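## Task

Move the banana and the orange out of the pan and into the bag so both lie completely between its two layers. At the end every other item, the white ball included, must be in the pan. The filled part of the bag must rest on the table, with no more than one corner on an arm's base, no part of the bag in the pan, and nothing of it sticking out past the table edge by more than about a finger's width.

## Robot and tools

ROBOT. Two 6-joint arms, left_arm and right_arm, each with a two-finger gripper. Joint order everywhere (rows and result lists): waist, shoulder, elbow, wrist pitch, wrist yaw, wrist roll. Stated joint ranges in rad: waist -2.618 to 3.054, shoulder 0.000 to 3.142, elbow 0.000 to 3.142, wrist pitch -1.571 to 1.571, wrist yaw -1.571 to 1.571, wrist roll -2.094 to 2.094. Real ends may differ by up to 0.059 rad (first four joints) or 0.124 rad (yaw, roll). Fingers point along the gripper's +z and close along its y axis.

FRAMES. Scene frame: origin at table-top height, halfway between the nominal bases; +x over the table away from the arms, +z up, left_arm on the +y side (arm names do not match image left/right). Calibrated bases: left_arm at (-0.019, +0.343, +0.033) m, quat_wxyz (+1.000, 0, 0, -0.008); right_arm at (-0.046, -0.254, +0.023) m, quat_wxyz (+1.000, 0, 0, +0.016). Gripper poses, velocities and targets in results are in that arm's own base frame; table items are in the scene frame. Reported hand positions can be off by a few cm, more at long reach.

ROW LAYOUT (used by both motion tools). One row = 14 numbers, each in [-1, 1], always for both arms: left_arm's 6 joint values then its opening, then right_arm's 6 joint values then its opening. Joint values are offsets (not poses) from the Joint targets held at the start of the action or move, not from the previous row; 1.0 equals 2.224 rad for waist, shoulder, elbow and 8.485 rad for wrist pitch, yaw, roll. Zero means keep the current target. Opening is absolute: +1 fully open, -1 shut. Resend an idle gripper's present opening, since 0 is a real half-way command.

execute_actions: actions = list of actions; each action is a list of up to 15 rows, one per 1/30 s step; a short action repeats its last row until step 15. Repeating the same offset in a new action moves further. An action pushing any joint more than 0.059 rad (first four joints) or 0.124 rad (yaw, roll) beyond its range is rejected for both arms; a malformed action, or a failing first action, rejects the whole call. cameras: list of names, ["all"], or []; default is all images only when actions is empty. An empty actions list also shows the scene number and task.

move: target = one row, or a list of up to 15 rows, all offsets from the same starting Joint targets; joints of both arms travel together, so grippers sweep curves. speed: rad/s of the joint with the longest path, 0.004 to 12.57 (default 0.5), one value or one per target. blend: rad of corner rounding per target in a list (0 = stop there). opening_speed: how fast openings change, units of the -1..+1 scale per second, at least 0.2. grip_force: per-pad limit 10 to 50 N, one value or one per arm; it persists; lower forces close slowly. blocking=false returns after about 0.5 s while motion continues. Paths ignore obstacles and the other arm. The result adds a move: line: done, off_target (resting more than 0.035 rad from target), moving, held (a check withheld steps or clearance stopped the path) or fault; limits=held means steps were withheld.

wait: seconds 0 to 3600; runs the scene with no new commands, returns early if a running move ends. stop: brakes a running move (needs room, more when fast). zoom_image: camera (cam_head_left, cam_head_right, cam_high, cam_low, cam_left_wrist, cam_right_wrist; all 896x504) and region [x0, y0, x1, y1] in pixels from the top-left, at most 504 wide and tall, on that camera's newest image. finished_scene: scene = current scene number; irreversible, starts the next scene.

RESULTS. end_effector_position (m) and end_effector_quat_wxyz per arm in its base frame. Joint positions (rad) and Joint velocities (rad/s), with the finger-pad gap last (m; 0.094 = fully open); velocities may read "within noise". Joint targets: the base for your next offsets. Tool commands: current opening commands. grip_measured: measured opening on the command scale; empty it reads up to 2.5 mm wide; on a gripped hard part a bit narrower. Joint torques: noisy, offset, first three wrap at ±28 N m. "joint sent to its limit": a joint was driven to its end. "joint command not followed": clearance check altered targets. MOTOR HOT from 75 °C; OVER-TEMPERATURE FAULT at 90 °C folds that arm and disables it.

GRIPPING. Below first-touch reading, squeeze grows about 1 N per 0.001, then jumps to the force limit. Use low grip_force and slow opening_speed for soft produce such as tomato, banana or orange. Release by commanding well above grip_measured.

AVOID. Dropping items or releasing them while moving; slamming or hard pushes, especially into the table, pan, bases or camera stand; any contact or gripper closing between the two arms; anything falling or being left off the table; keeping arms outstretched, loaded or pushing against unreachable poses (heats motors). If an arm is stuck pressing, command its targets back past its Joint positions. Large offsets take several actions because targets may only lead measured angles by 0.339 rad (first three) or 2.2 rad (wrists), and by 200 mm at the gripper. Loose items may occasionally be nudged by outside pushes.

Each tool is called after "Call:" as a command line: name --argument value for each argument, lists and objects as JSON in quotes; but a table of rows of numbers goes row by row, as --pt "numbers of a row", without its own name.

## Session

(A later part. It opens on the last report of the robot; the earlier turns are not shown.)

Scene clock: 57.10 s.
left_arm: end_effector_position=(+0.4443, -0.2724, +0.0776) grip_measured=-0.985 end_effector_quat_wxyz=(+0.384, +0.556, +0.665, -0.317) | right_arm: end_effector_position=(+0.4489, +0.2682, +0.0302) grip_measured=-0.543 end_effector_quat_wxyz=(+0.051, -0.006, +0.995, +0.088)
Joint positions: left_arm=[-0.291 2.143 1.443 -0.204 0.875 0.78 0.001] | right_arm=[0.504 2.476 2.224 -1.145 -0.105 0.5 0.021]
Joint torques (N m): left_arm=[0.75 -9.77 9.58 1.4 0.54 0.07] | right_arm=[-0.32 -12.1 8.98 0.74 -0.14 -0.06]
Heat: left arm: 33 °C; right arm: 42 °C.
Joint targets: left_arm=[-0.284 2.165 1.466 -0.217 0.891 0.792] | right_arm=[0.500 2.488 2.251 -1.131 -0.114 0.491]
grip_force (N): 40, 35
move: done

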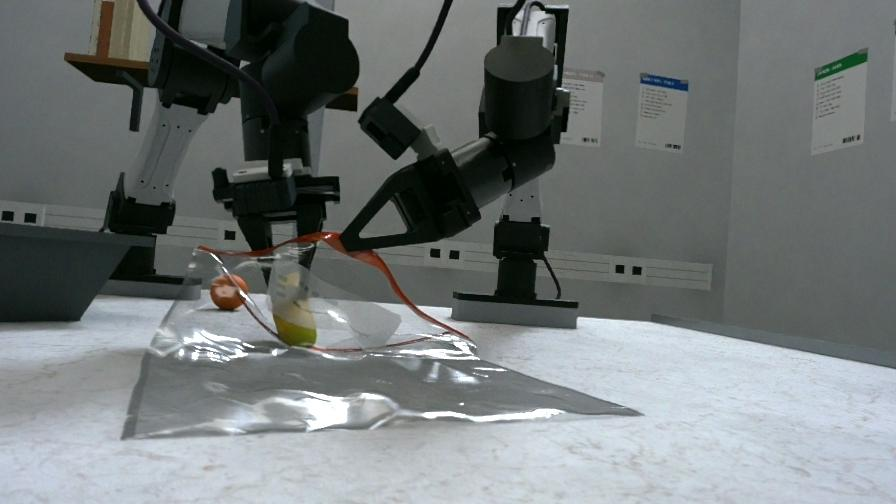

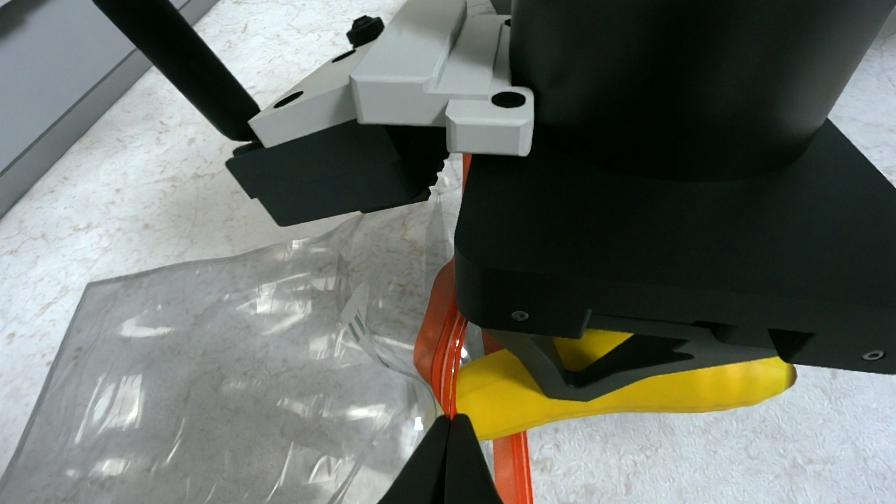

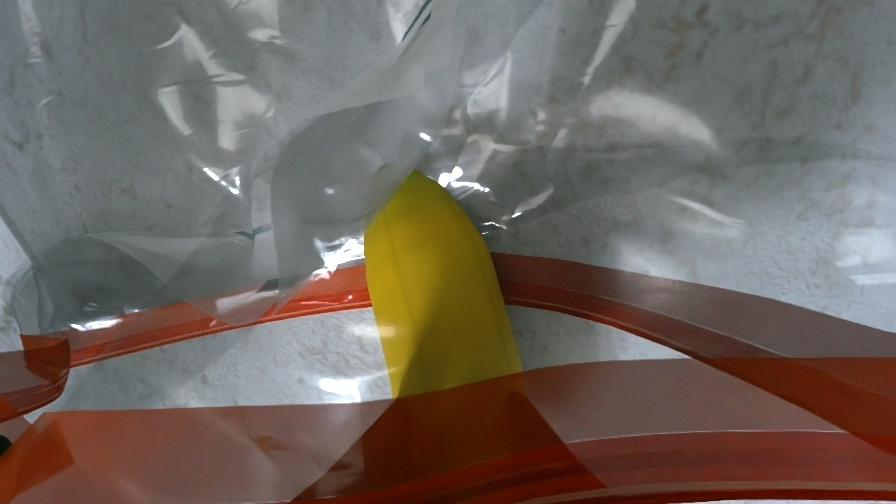

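Call:
move --pt "0 0 0 0 0 0 -1 0.0571 -0.1398 -0.3138 0.0785 0.0429 -0.0070 -0.55" --speed 0.5 --cameras '["cam_low","cam_left_wrist","cam_right_wrist"]'

Scene clock: 59.87 s.
left_arm: end_effector_position=(+0.4443, -0.2724, +0.0776) grip_measured=-0.985 end_effector_quat_wxyz=(+0.384, +0.556, +0.665, -0.317) | right_arm: end_effector_position=(+0.4506, +0.2730, +0.0167) grip_measured=-0.548 end_effector_quat_wxyz=(+0.095, -0.025, +0.992, +0.076)
Joint positions: left_arm=[-0.291 2.143 1.443 -0.204 0.875 0.78 0.001] | right_arm=[0.532 2.415 2.05 -0.965 -0.04 0.485 0.021]
Joint torques (N m): left_arm=[0.73 -9.74 9.59 1.42 0.53 0.05] | right_arm=[-0.23 -12.78 6.72 0.7 0 0.04]
Heat: left arm: 33 °C; right arm: 42 °C.
Joint targets: left_arm=[-0.284 2.165 1.466 -0.217 0.891 0.792] | right_arm=[0.531 2.417 2.054 -0.970 -0.040 0.486]
grip_force (N): 40, 35
move: held (right_arm; a check stopped the path); limits=held; right_arm: the wrist pitch is farthest, 0.500 rad from its target
joint command not followed: on one or more control steps a check withheld the commanded joint targets of the right arm, and it was not sent them on those steps.
cause: the commanded joint targets, or the way to them, would bring a part of the robot too close to another arm (this arm's wrist (the part past the wrist pitch) and the left arm's wrist camera, 6 mm apart when this arm was first held).

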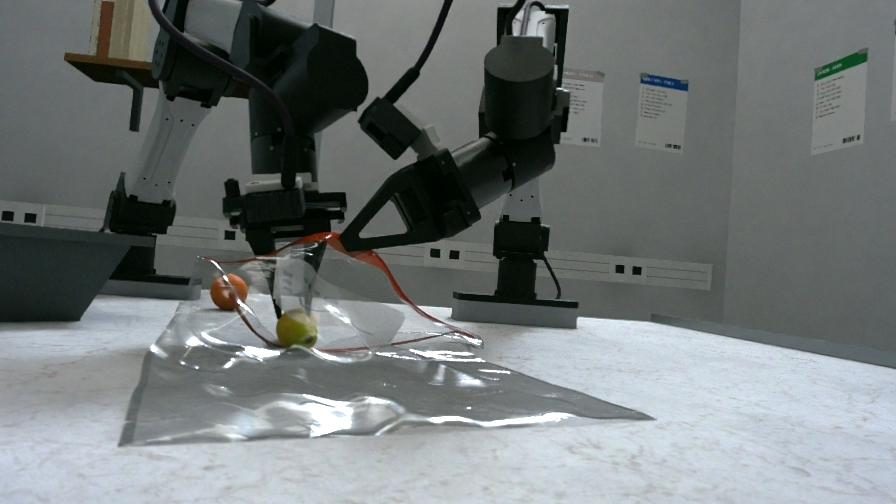

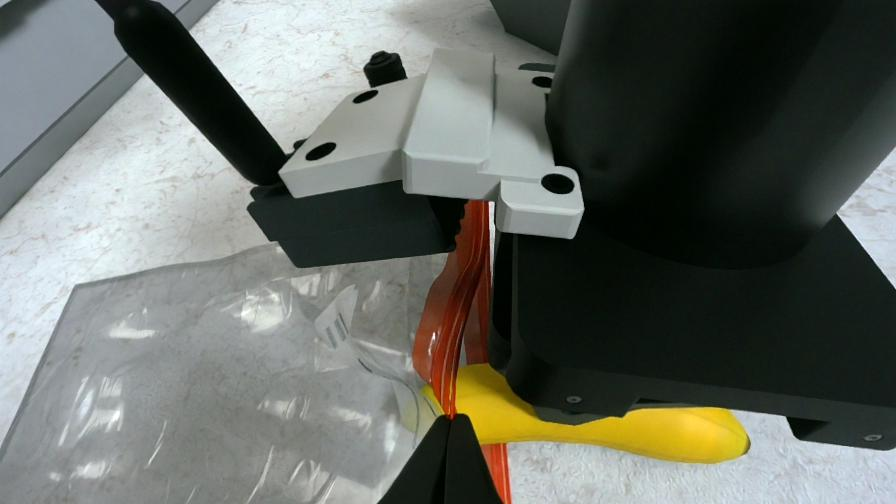

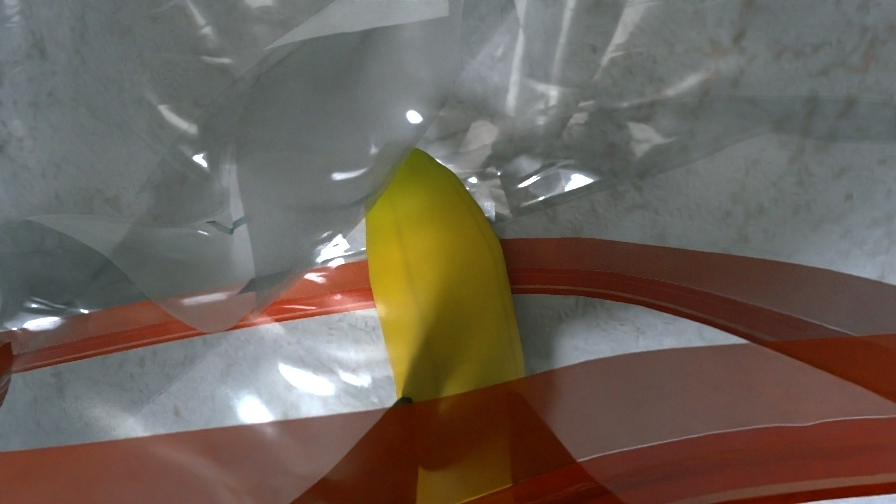

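Call:
move --pt "0 0 0 0 0 0 -1 -0.0193 -0.1376 -0.2887 0.0805 -0.0141 0.0065 -0.55" --speed 0.5 --cameras '["cam_low","cam_left_wrist","cam_right_wrist"]'

Scene clock: 62.87 s.
left_arm: end_effector_position=(+0.4443, -0.2724, +0.0776) grip_measured=-0.985 end_effector_quat_wxyz=(+0.384, +0.556, +0.665, -0.317) | right_arm: end_effector_position=(+0.4497, +0.2683, +0.0160) grip_measured=-0.548 end_effector_quat_wxyz=(+0.218, +0.000, +0.955, +0.201)
Joint positions: left_arm=[-0.291 2.143 1.443 -0.204 0.875 0.78 0.001] | right_arm=[0.491 2.139 1.427 -0.272 -0.142 0.534 0.021]
Joint torques (N m): left_arm=[0.73 -9.74 9.59 1.4 0.54 0.05] | right_arm=[-0.17 -13.67 4.94 1.16 -0.23 0.09]
Heat: left arm: 33 °C; right arm: 43 °C.
Joint targets: left_arm=[-0.284 2.165 1.466 -0.217 0.891 0.792] | right_arm=[0.489 2.111 1.412 -0.287 -0.160 0.541]
grip_force (N): 40, 35
move: done

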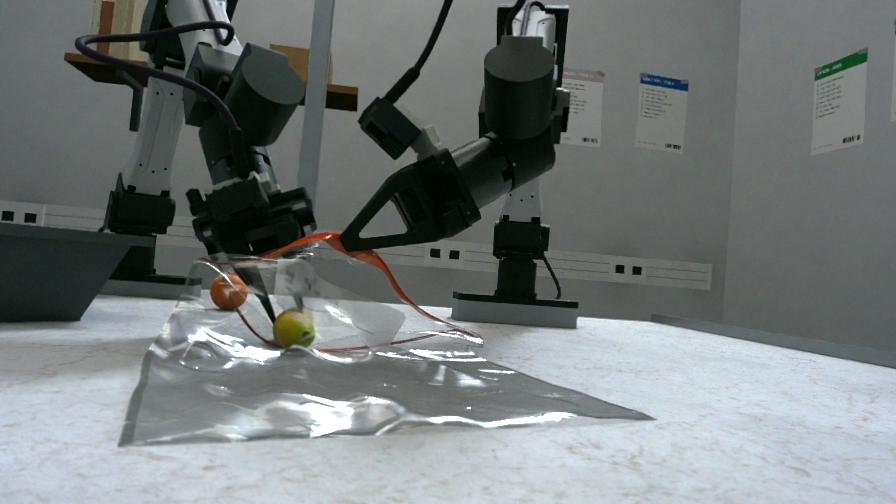

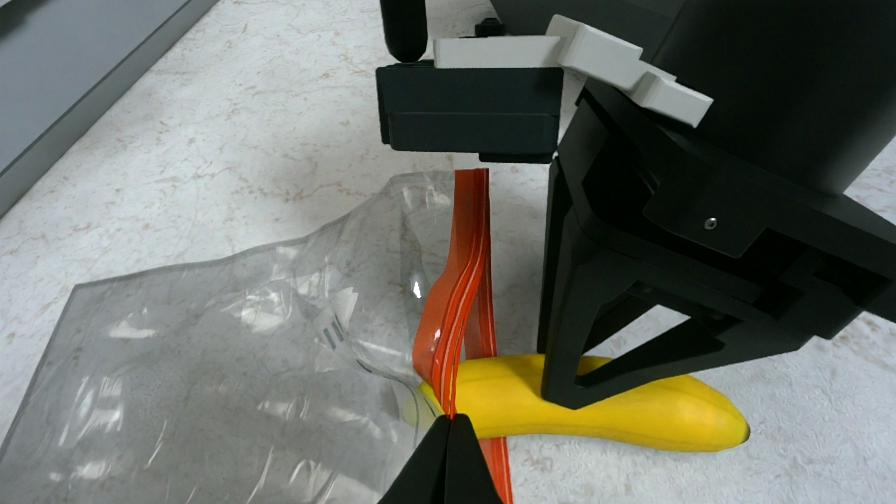

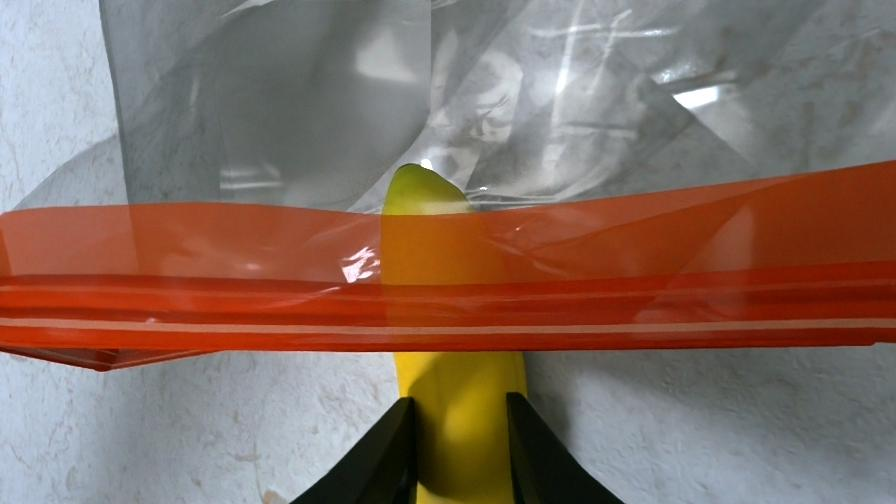

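Call:
move --pt "0 0 0 0 0 0 -1 0 0 0 0 0 0 0.1" --pt "0 0 0 0 0 0 -1 0.0057 -0.0513 -0.0823 0.0084 0 0 0.1" --speed 0.3 --opening_speed 1.0 --cameras '["cam_low","cam_left_wrist","cam_right_wrist"]'

Scene clock: 65.20 s.
left_arm: end_effector_position=(+0.4443, -0.2724, +0.0776) grip_measured=-0.985 end_effector_quat_wxyz=(+0.384, +0.556, +0.665, -0.317) | right_arm: end_effector_position=(+0.4109, +0.2504, +0.0049) grip_measured=+0.099 end_effector_quat_wxyz=(+0.199, +0.000, +0.960, +0.196)
Joint positions: left_arm=[-0.291 2.143 1.443 -0.204 0.875 0.78 0.001] | right_arm=[0.492 2.038 1.237 -0.222 -0.153 0.535 0.052]
Joint torques (N m): left_arm=[0.7 -9.77 9.58 1.4 0.53 0.06] | right_arm=[0.88 -13.72 5.39 1.31 -0.13 0.09]
Heat: left arm: 33 °C; right arm: 43 °C.
Joint targets: left_arm=[-0.284 2.165 1.466 -0.217 0.891 0.792] | right_arm=[0.501 1.996 1.229 -0.215 -0.160 0.541]
grip_force (N): 40, 35
move: off_target (right_arm); right_arm: the shoulder is farthest, 0.041 rad from its target

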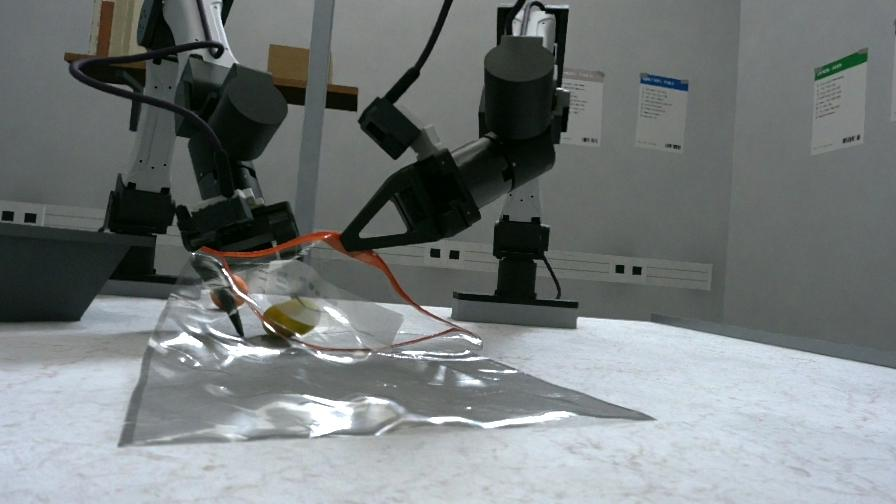

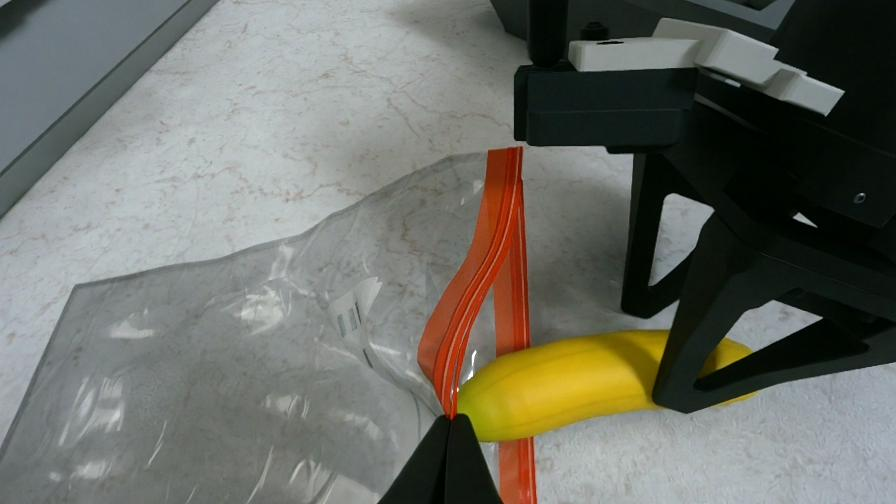

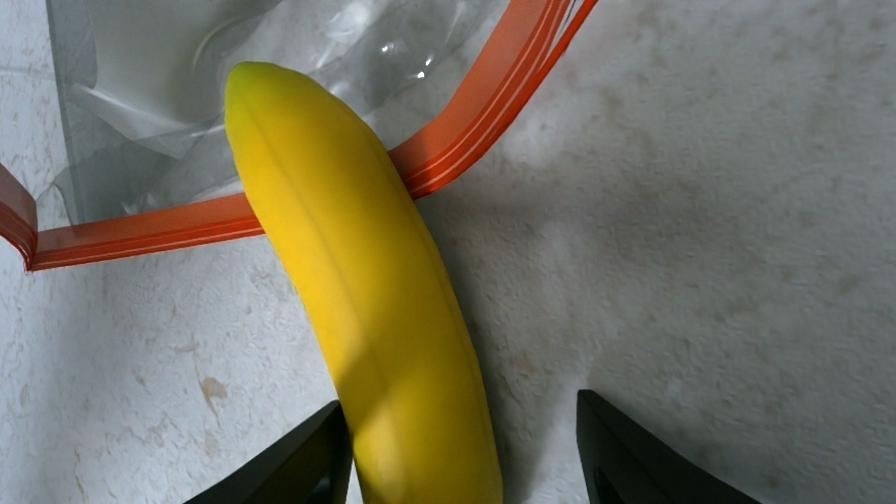

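Call:
move --pt "0 0 0 0 0 0 -1 0.0072 0 0.0252 -0.0059 0 -0.0222 0.1" --pt "0 0 0 0 0 0 -1 0.0072 0 0.0252 -0.0059 0 -0.0222 -0.55" --speed 0.4 --opening_speed 1.0 --cameras '["cam_low","cam_left_wrist","cam_right_wrist"]'

Scene clock: 68.63 s.
left_arm: end_effector_position=(+0.4443, -0.2724, +0.0776) grip_measured=-0.985 end_effector_quat_wxyz=(+0.384, +0.556, +0.665, -0.317) | right_arm: end_effector_position=(+0.4050, +0.2576, +0.0073) grip_measured=-0.473 end_effector_quat_wxyz=(+0.204, -0.092, +0.958, +0.177)
Joint positions: left_arm=[-0.291 2.143 1.443 -0.204 0.875 0.78 0.001] | right_arm=[0.511 2.038 1.259 -0.265 -0.153 0.361 0.025]
Joint torques (N m): left_arm=[0.7 -9.78 9.54 1.4 0.54 0.05] | right_arm=[0.59 -13.75 8.62 1.21 -0.14 -0.06]
Heat: left arm: 33 °C; right arm: 43 °C.
Joint targets: left_arm=[-0.284 2.165 1.466 -0.217 0.891 0.792] | right_arm=[0.517 1.996 1.285 -0.265 -0.160 0.353]
grip_force (N): 40, 35
move: off_target (right_arm); target 2's new numbers were sent with right_arm's shoulder 0.042 rad from that target; right_arm: the shoulder is farthest, 0.042 rad from its target

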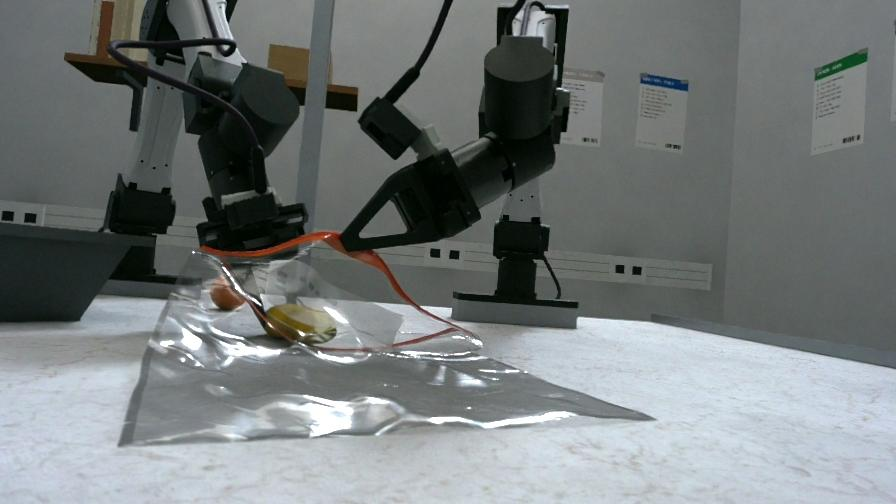

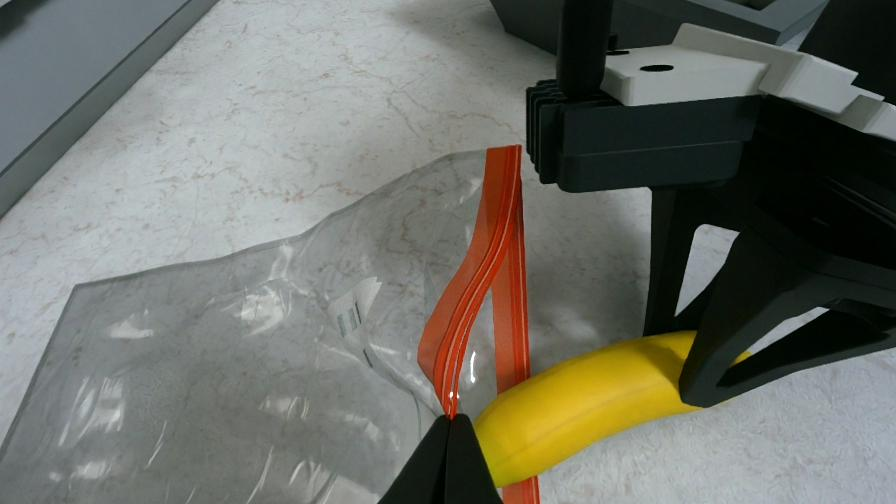

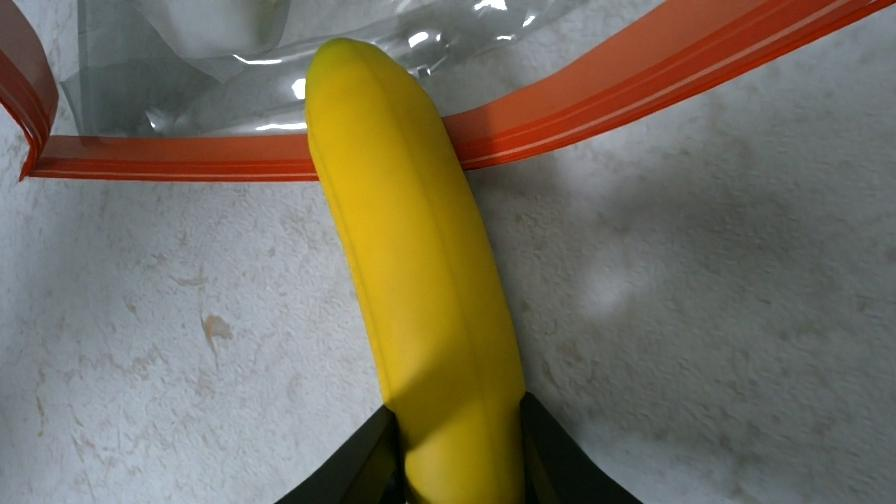

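Call:
move --pt "0 0 0 0 0 0 -1 0 -0.0184 0.0328 -0.0156 0 0.0352 -0.55" --speed 0.4 --cameras '["cam_low","cam_left_wrist","cam_right_wrist"]'

Scene clock: 72.43 s.
left_arm: end_effector_position=(+0.4443, -0.2724, +0.0776) grip_measured=-0.985 end_effector_quat_wxyz=(+0.384, +0.556, +0.665, -0.317) | right_arm: end_effector_position=(+0.4037, +0.2569, +0.0318) grip_measured=-0.481 end_effector_quat_wxyz=(+0.166, +0.045, +0.965, +0.197)
Joint positions: left_arm=[-0.291 2.143 1.443 -0.204 0.875 0.78 0.001] | right_arm=[0.511 2.003 1.331 -0.398 -0.153 0.643 0.024]
Joint torques (N m): left_arm=[0.72 -9.74 9.58 1.41 0.53 0.04] | right_arm=[0.58 -14.23 8.96 1.17 -0.13 0.09]
Heat: left arm: 34 °C; right arm: 44 °C.
Joint targets: left_arm=[-0.284 2.165 1.466 -0.217 0.891 0.792] | right_arm=[0.517 1.955 1.358 -0.398 -0.160 0.651]
grip_force (N): 40, 35
move: off_target (right_arm); right_arm: the shoulder is farthest, 0.048 rad from its target

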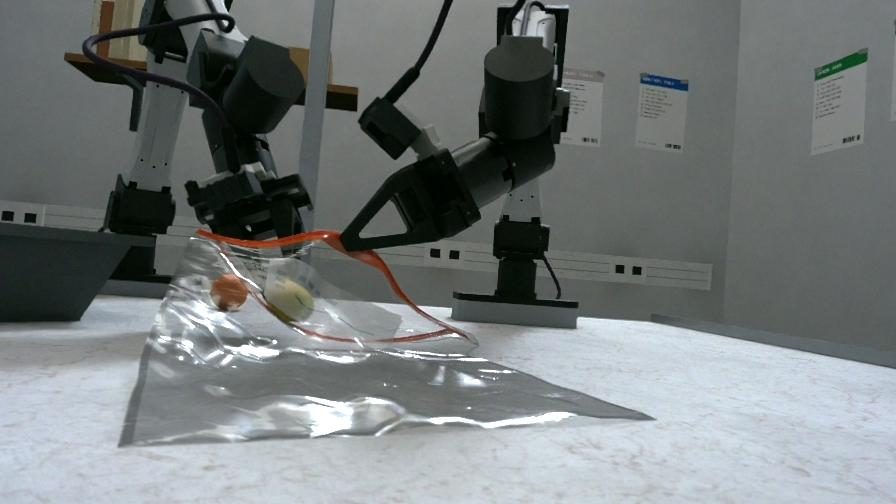

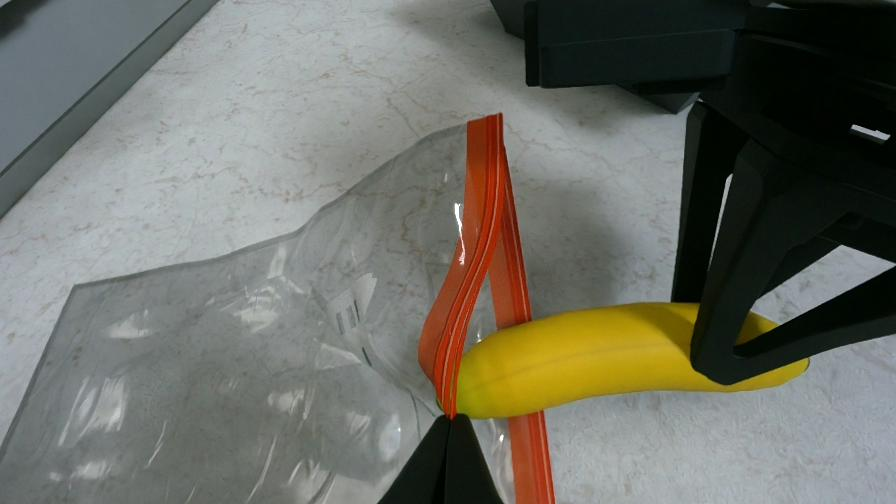

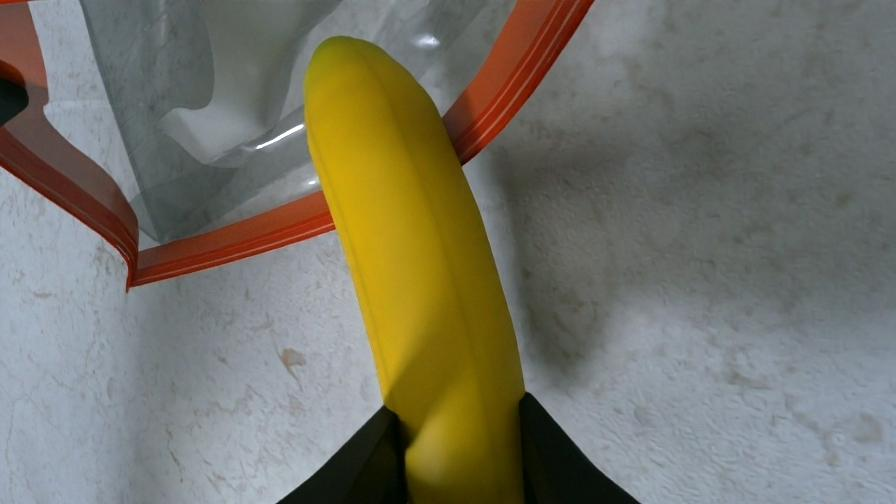

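Call:
move --pt "0 0 0 0 0 0 -1 -0.0301 0.1542 0.2756 -0.0415 -0.0039 0.0259 -0.55" --speed 0.3 --cameras '["cam_low","cam_left_wrist","cam_right_wrist"]'

Scene clock: 75.37 s.
left_arm: end_effector_position=(+0.4448, -0.2716, +0.0776) grip_measured=-0.985 end_effector_quat_wxyz=(+0.385, +0.555, +0.666, -0.316) | right_arm: end_effector_position=(+0.4837, +0.2741, +0.0692) grip_measured=-0.481 end_effector_quat_wxyz=(+0.129, +0.174, +0.953, +0.214)
Joint positions: left_arm=[-0.289 2.143 1.443 -0.204 0.875 0.78 0.001] | right_arm=[0.458 2.283 1.94 -0.755 -0.186 0.863 0.024]
Joint torques (N m): left_arm=[0.59 -9.76 9.62 1.41 0.53 0.05] | right_arm=[-0.7 -11.18 9.77 1.23 -0.14 0.06]
Heat: left arm: 34 °C; right arm: 44 °C.
Joint targets: left_arm=[-0.284 2.165 1.466 -0.217 0.891 0.792] | right_arm=[0.450 2.298 1.971 -0.750 -0.193 0.871]
grip_force (N): 40, 35
move: done

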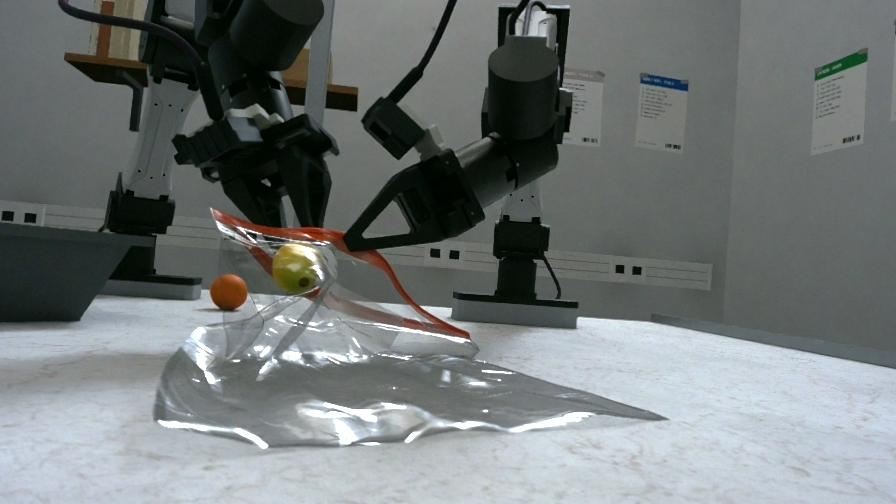

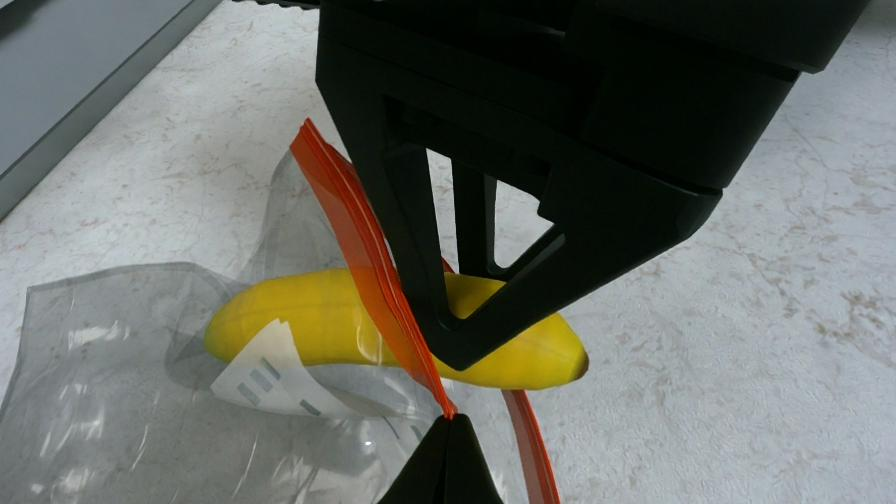

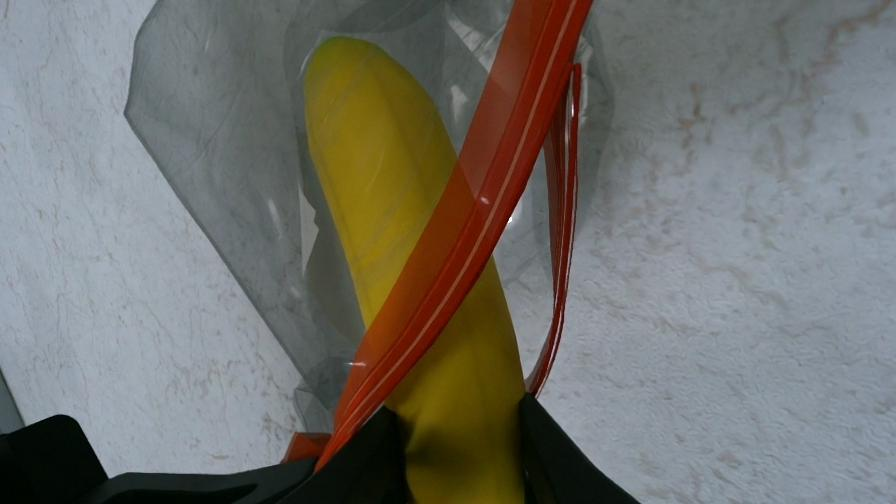

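Call:
move --pt "0 0 0 0 0 0 -1 -0.0067 0.0184 -0.0463 0.0186 0 -0.0351 -0.55" --speed 0.25 --cameras '["cam_low","cam_left_wrist","cam_right_wrist"]'

Scene clock: 77.80 s.
left_arm: end_effector_position=(+0.4448, -0.2716, +0.0776) grip_measured=-0.985 end_effector_quat_wxyz=(+0.385, +0.555, +0.666, -0.316) | right_arm: end_effector_position=(+0.4967, +0.2711, +0.0370) grip_measured=-0.481 end_effector_quat_wxyz=(+0.171, +0.044, +0.964, +0.200)
Joint positions: left_arm=[-0.289 2.143 1.443 -0.204 0.875 0.78 0.001] | right_arm=[0.443 2.326 1.87 -0.614 -0.186 0.582 0.024]
Joint torques (N m): left_arm=[0.57 -9.74 9.58 1.4 0.54 0.06] | right_arm=[-0.69 -11.52 6.63 1.38 -0.15 -0.09]
Heat: left arm: 34 °C; right arm: 44 °C.
Joint targets: left_arm=[-0.284 2.165 1.466 -0.217 0.891 0.792] | right_arm=[0.435 2.340 1.868 -0.592 -0.193 0.573]
grip_force (N): 40, 35
move: done

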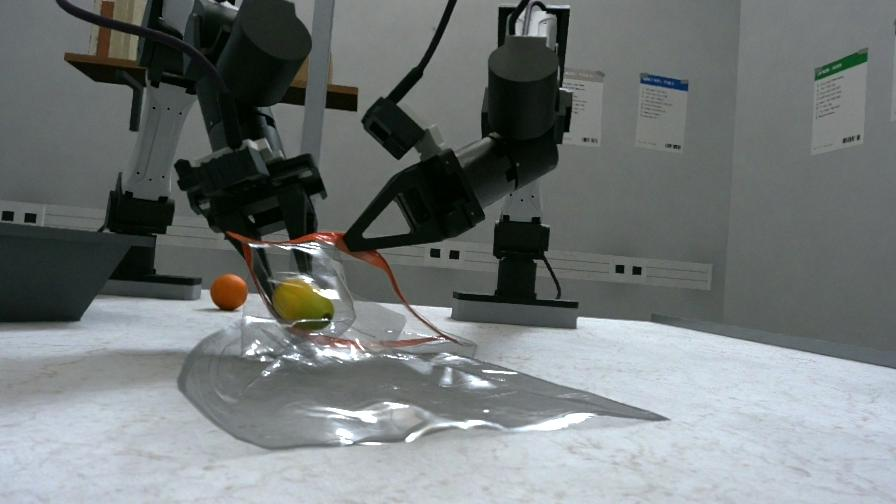

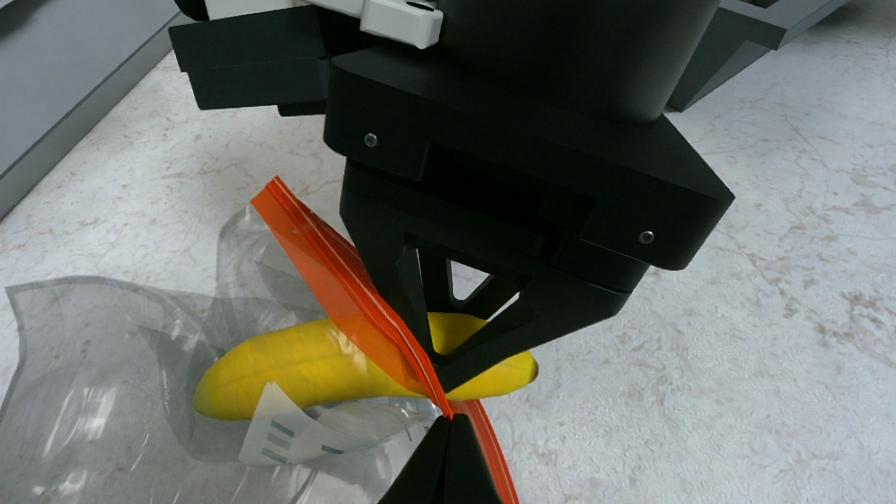

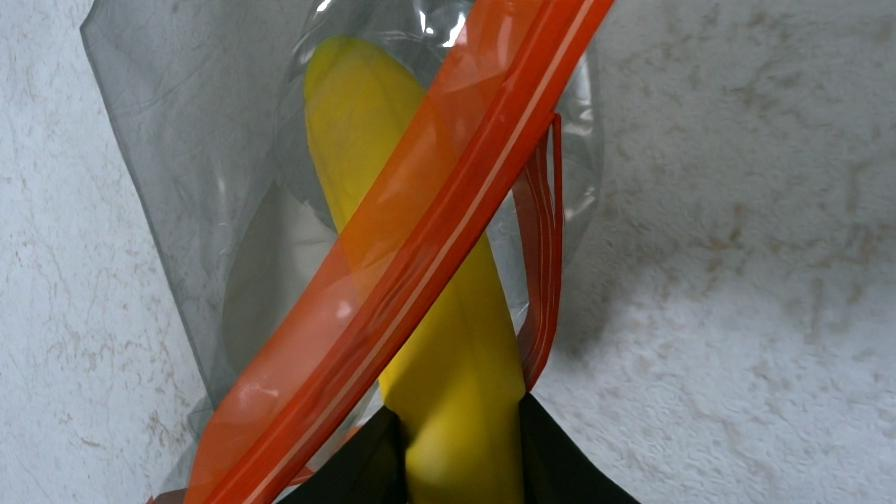

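Call:
move --pt "0 0 0 0 0 0 -1 0 0.0122 -0.0243 0.0096 0 0 -0.55" --pt "0 0 0 0 0 0 -1 0 0.0122 -0.0243 0.0096 0 0 0.1" --pt "0 0 0 0 0 0 -1 0.0135 -0.1115 -0.1992 0.0283 0.0024 0.0035 0.1" --speed 0.3 --opening_speed 1.0 --cameras '["cam_low","cam_left_wrist","cam_right_wrist"]'

Scene clock: 82.37 s.
left_arm: end_effector_position=(+0.4447, -0.2716, +0.0776) grip_measured=-0.985 end_effector_quat_wxyz=(+0.385, +0.555, +0.666, -0.317) | right_arm: end_effector_position=(+0.4377, +0.2513, +0.0056) grip_measured=+0.099 end_effector_quat_wxyz=(+0.166, +0.044, +0.965, +0.199)
Joint positions: left_arm=[-0.289 2.143 1.443 -0.205 0.875 0.78 0.001] | right_arm=[0.458 2.141 1.43 -0.365 -0.183 0.595 0.052]
Joint torques (N m): left_arm=[0.62 -9.76 9.57 1.41 0.54 0.05] | right_arm=[0.69 -15.34 5.83 1.29 0.01 0.09]
Heat: left arm: 34 °C; right arm: 46 °C.
Joint targets: left_arm=[-0.284 2.165 1.466 -0.217 0.891 0.792] | right_arm=[0.465 2.091 1.425 -0.352 -0.173 0.603]
grip_force (N): 40, 35
move: off_target (right_arm); right_arm: the shoulder is farthest, 0.049 rad from its target

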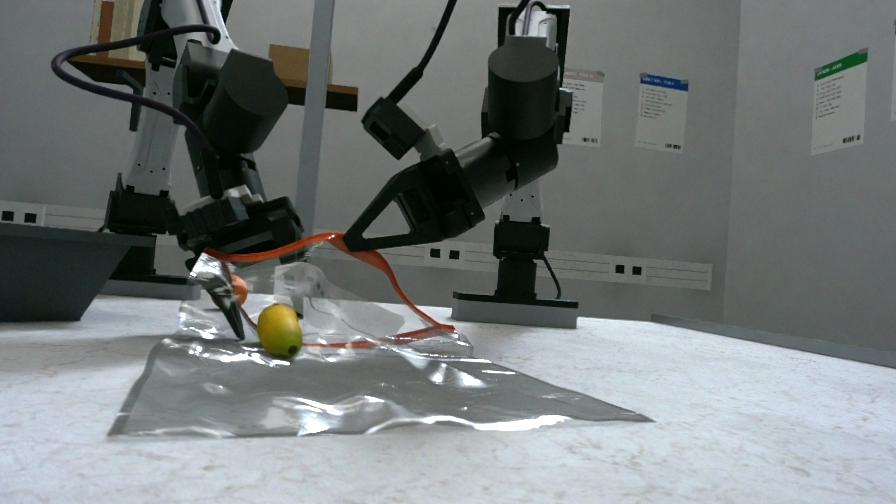

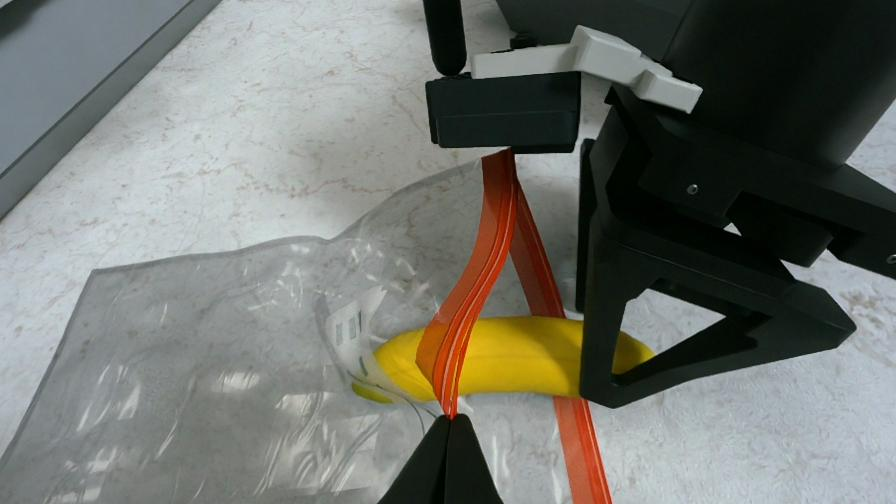

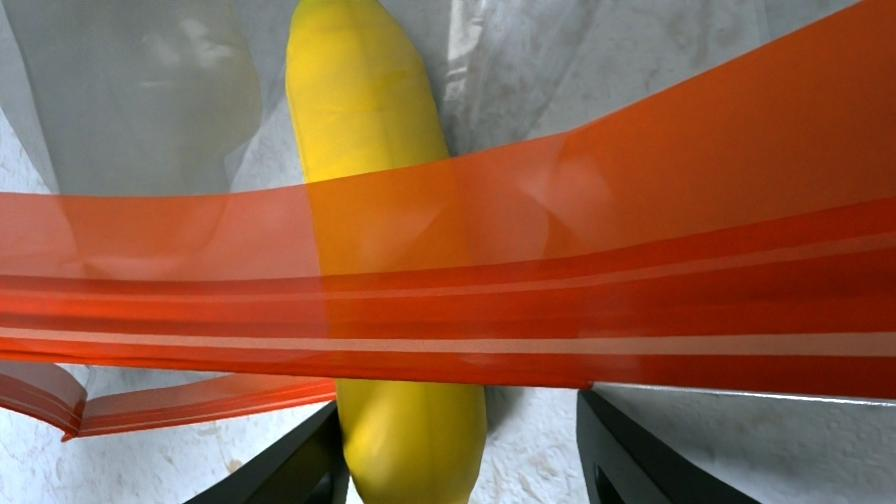

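Call:
move --pt "0 0 0 0 0 0 -1 0.0198 -0.0728 -0.1147 0.0120 0.0029 0.0055 0.1" --pt "0 0 0 0 0 0 -1 0.0198 -0.0728 -0.1147 0.0120 0.0029 0.0055 -0.75" --speed 0.3 --opening_speed 1.2 --cameras '["cam_low","cam_left_wrist","cam_right_wrist"]'

Scene clock: 87.10 s.
left_arm: end_effector_position=(+0.4447, -0.2716, +0.0776) grip_measured=-0.985 end_effector_quat_wxyz=(+0.385, +0.555, +0.666, -0.317) | right_arm: end_effector_position=(+0.3861, +0.2434, +0.0061) grip_measured=-0.749 end_effector_quat_wxyz=(+0.166, +0.048, +0.965, +0.198)
Joint positions: left_arm=[-0.289 2.143 1.443 -0.205 0.875 0.78 0.001] | right_arm=[0.503 1.976 1.173 -0.267 -0.158 0.643 0.012]
Joint torques (N m): left_arm=[0.62 -9.76 9.61 1.42 0.54 0.05] | right_arm=[0.66 -13.5 5.74 1.34 0.02 0.09]
Heat: left arm: 34 °C; right arm: 47 °C.
Joint targets: left_arm=[-0.284 2.165 1.466 -0.217 0.891 0.792] | right_arm=[0.509 1.929 1.170 -0.250 -0.148 0.649]
grip_force (N): 40, 35
move: off_target (right_arm); target 2's new numbers were sent with right_arm's shoulder 0.047 rad from that target; right_arm: the shoulder is farthest, 0.047 rad from its target

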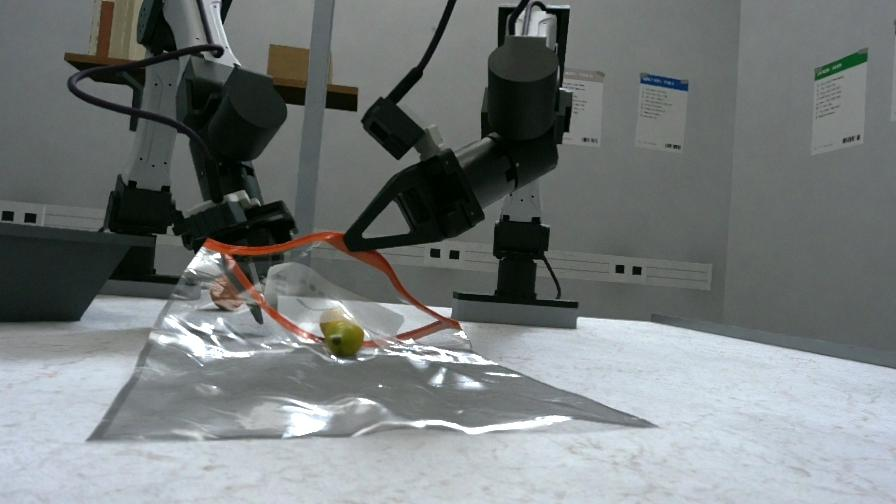

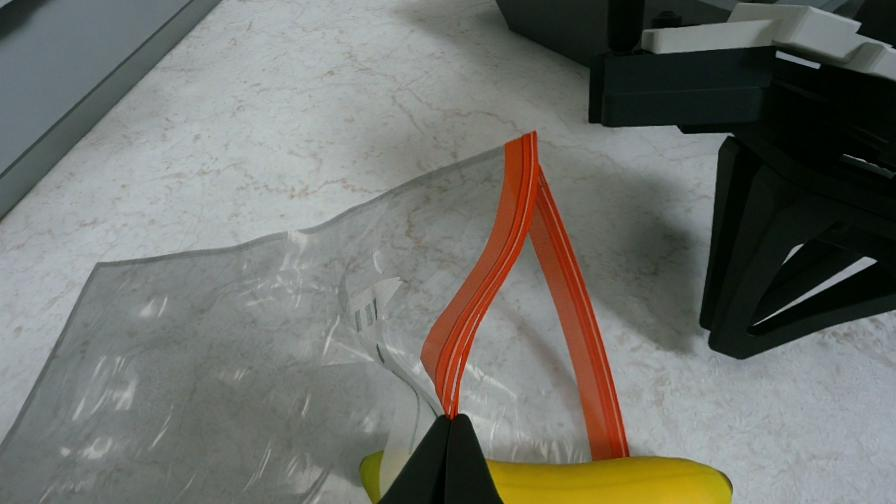

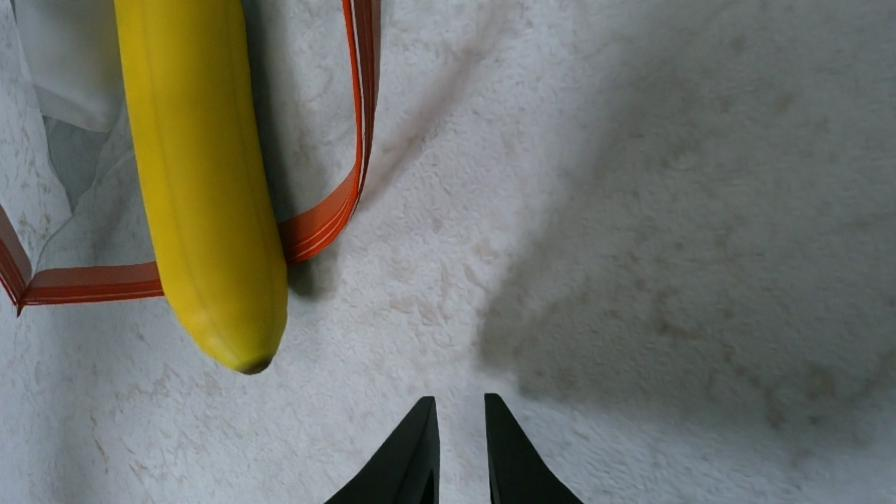

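Call:
move --pt "0 0 0 0 0 0 -1 0.0643 0.0508 0.0472 -0.0006 0.0086 0.0178 -0.8" --speed 0.4 --cameras '["cam_low","cam_left_wrist","cam_right_wrist"]'

Scene clock: 90.60 s.
left_arm: end_effector_position=(+0.4447, -0.2716, +0.0776) grip_measured=-0.985 end_effector_quat_wxyz=(+0.385, +0.555, +0.666, -0.317) | right_arm: end_effector_position=(+0.3703, +0.3026, +0.0063) grip_measured=-0.799 end_effector_quat_wxyz=(+0.168, +0.056, +0.963, +0.203)
Joint positions: left_arm=[-0.289 2.143 1.443 -0.205 0.875 0.78 0.001] | right_arm=[0.654 2.031 1.25 -0.262 -0.085 0.793 0.009]
Joint torques (N m): left_arm=[0.57 -9.74 9.57 1.41 0.53 0.05] | right_arm=[-0.16 -9.16 8.34 1.27 0.06 0.1]
Heat: left arm: 34 °C; right arm: 47 °C.
Joint targets: left_arm=[-0.284 2.165 1.466 -0.217 0.891 0.792] | right_arm=[0.652 2.042 1.275 -0.255 -0.075 0.800]
grip_force (N): 40, 35
move: done

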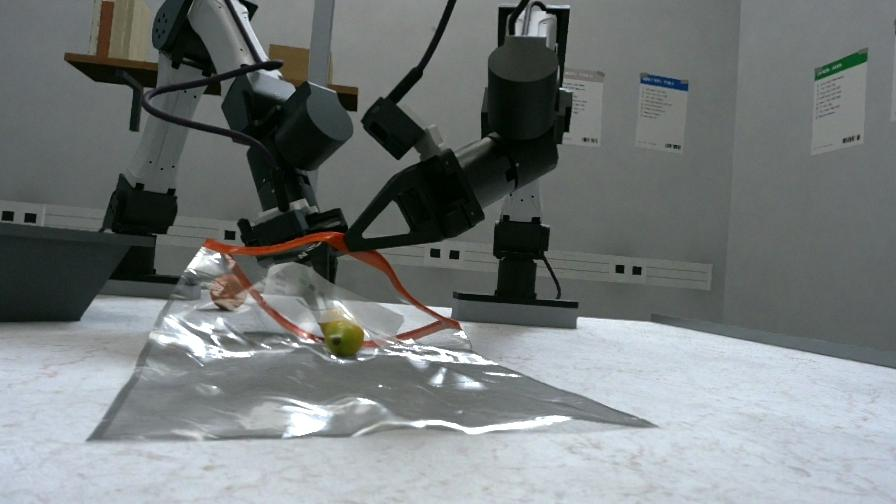

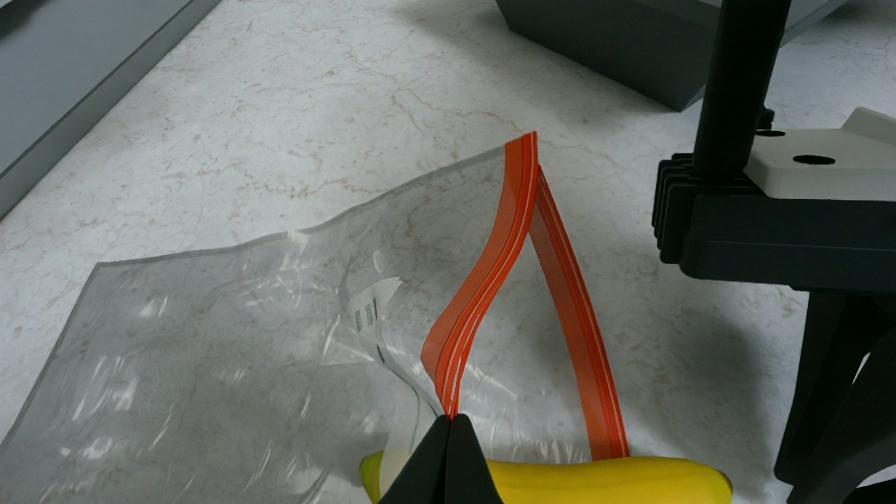

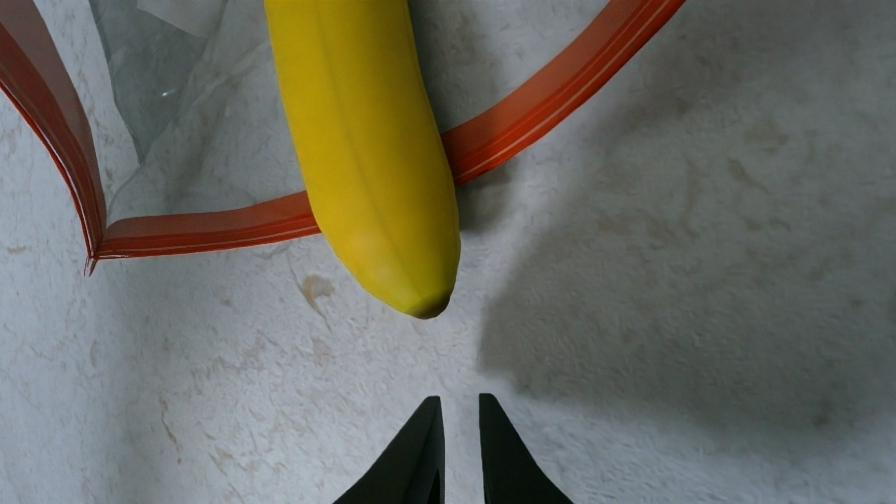

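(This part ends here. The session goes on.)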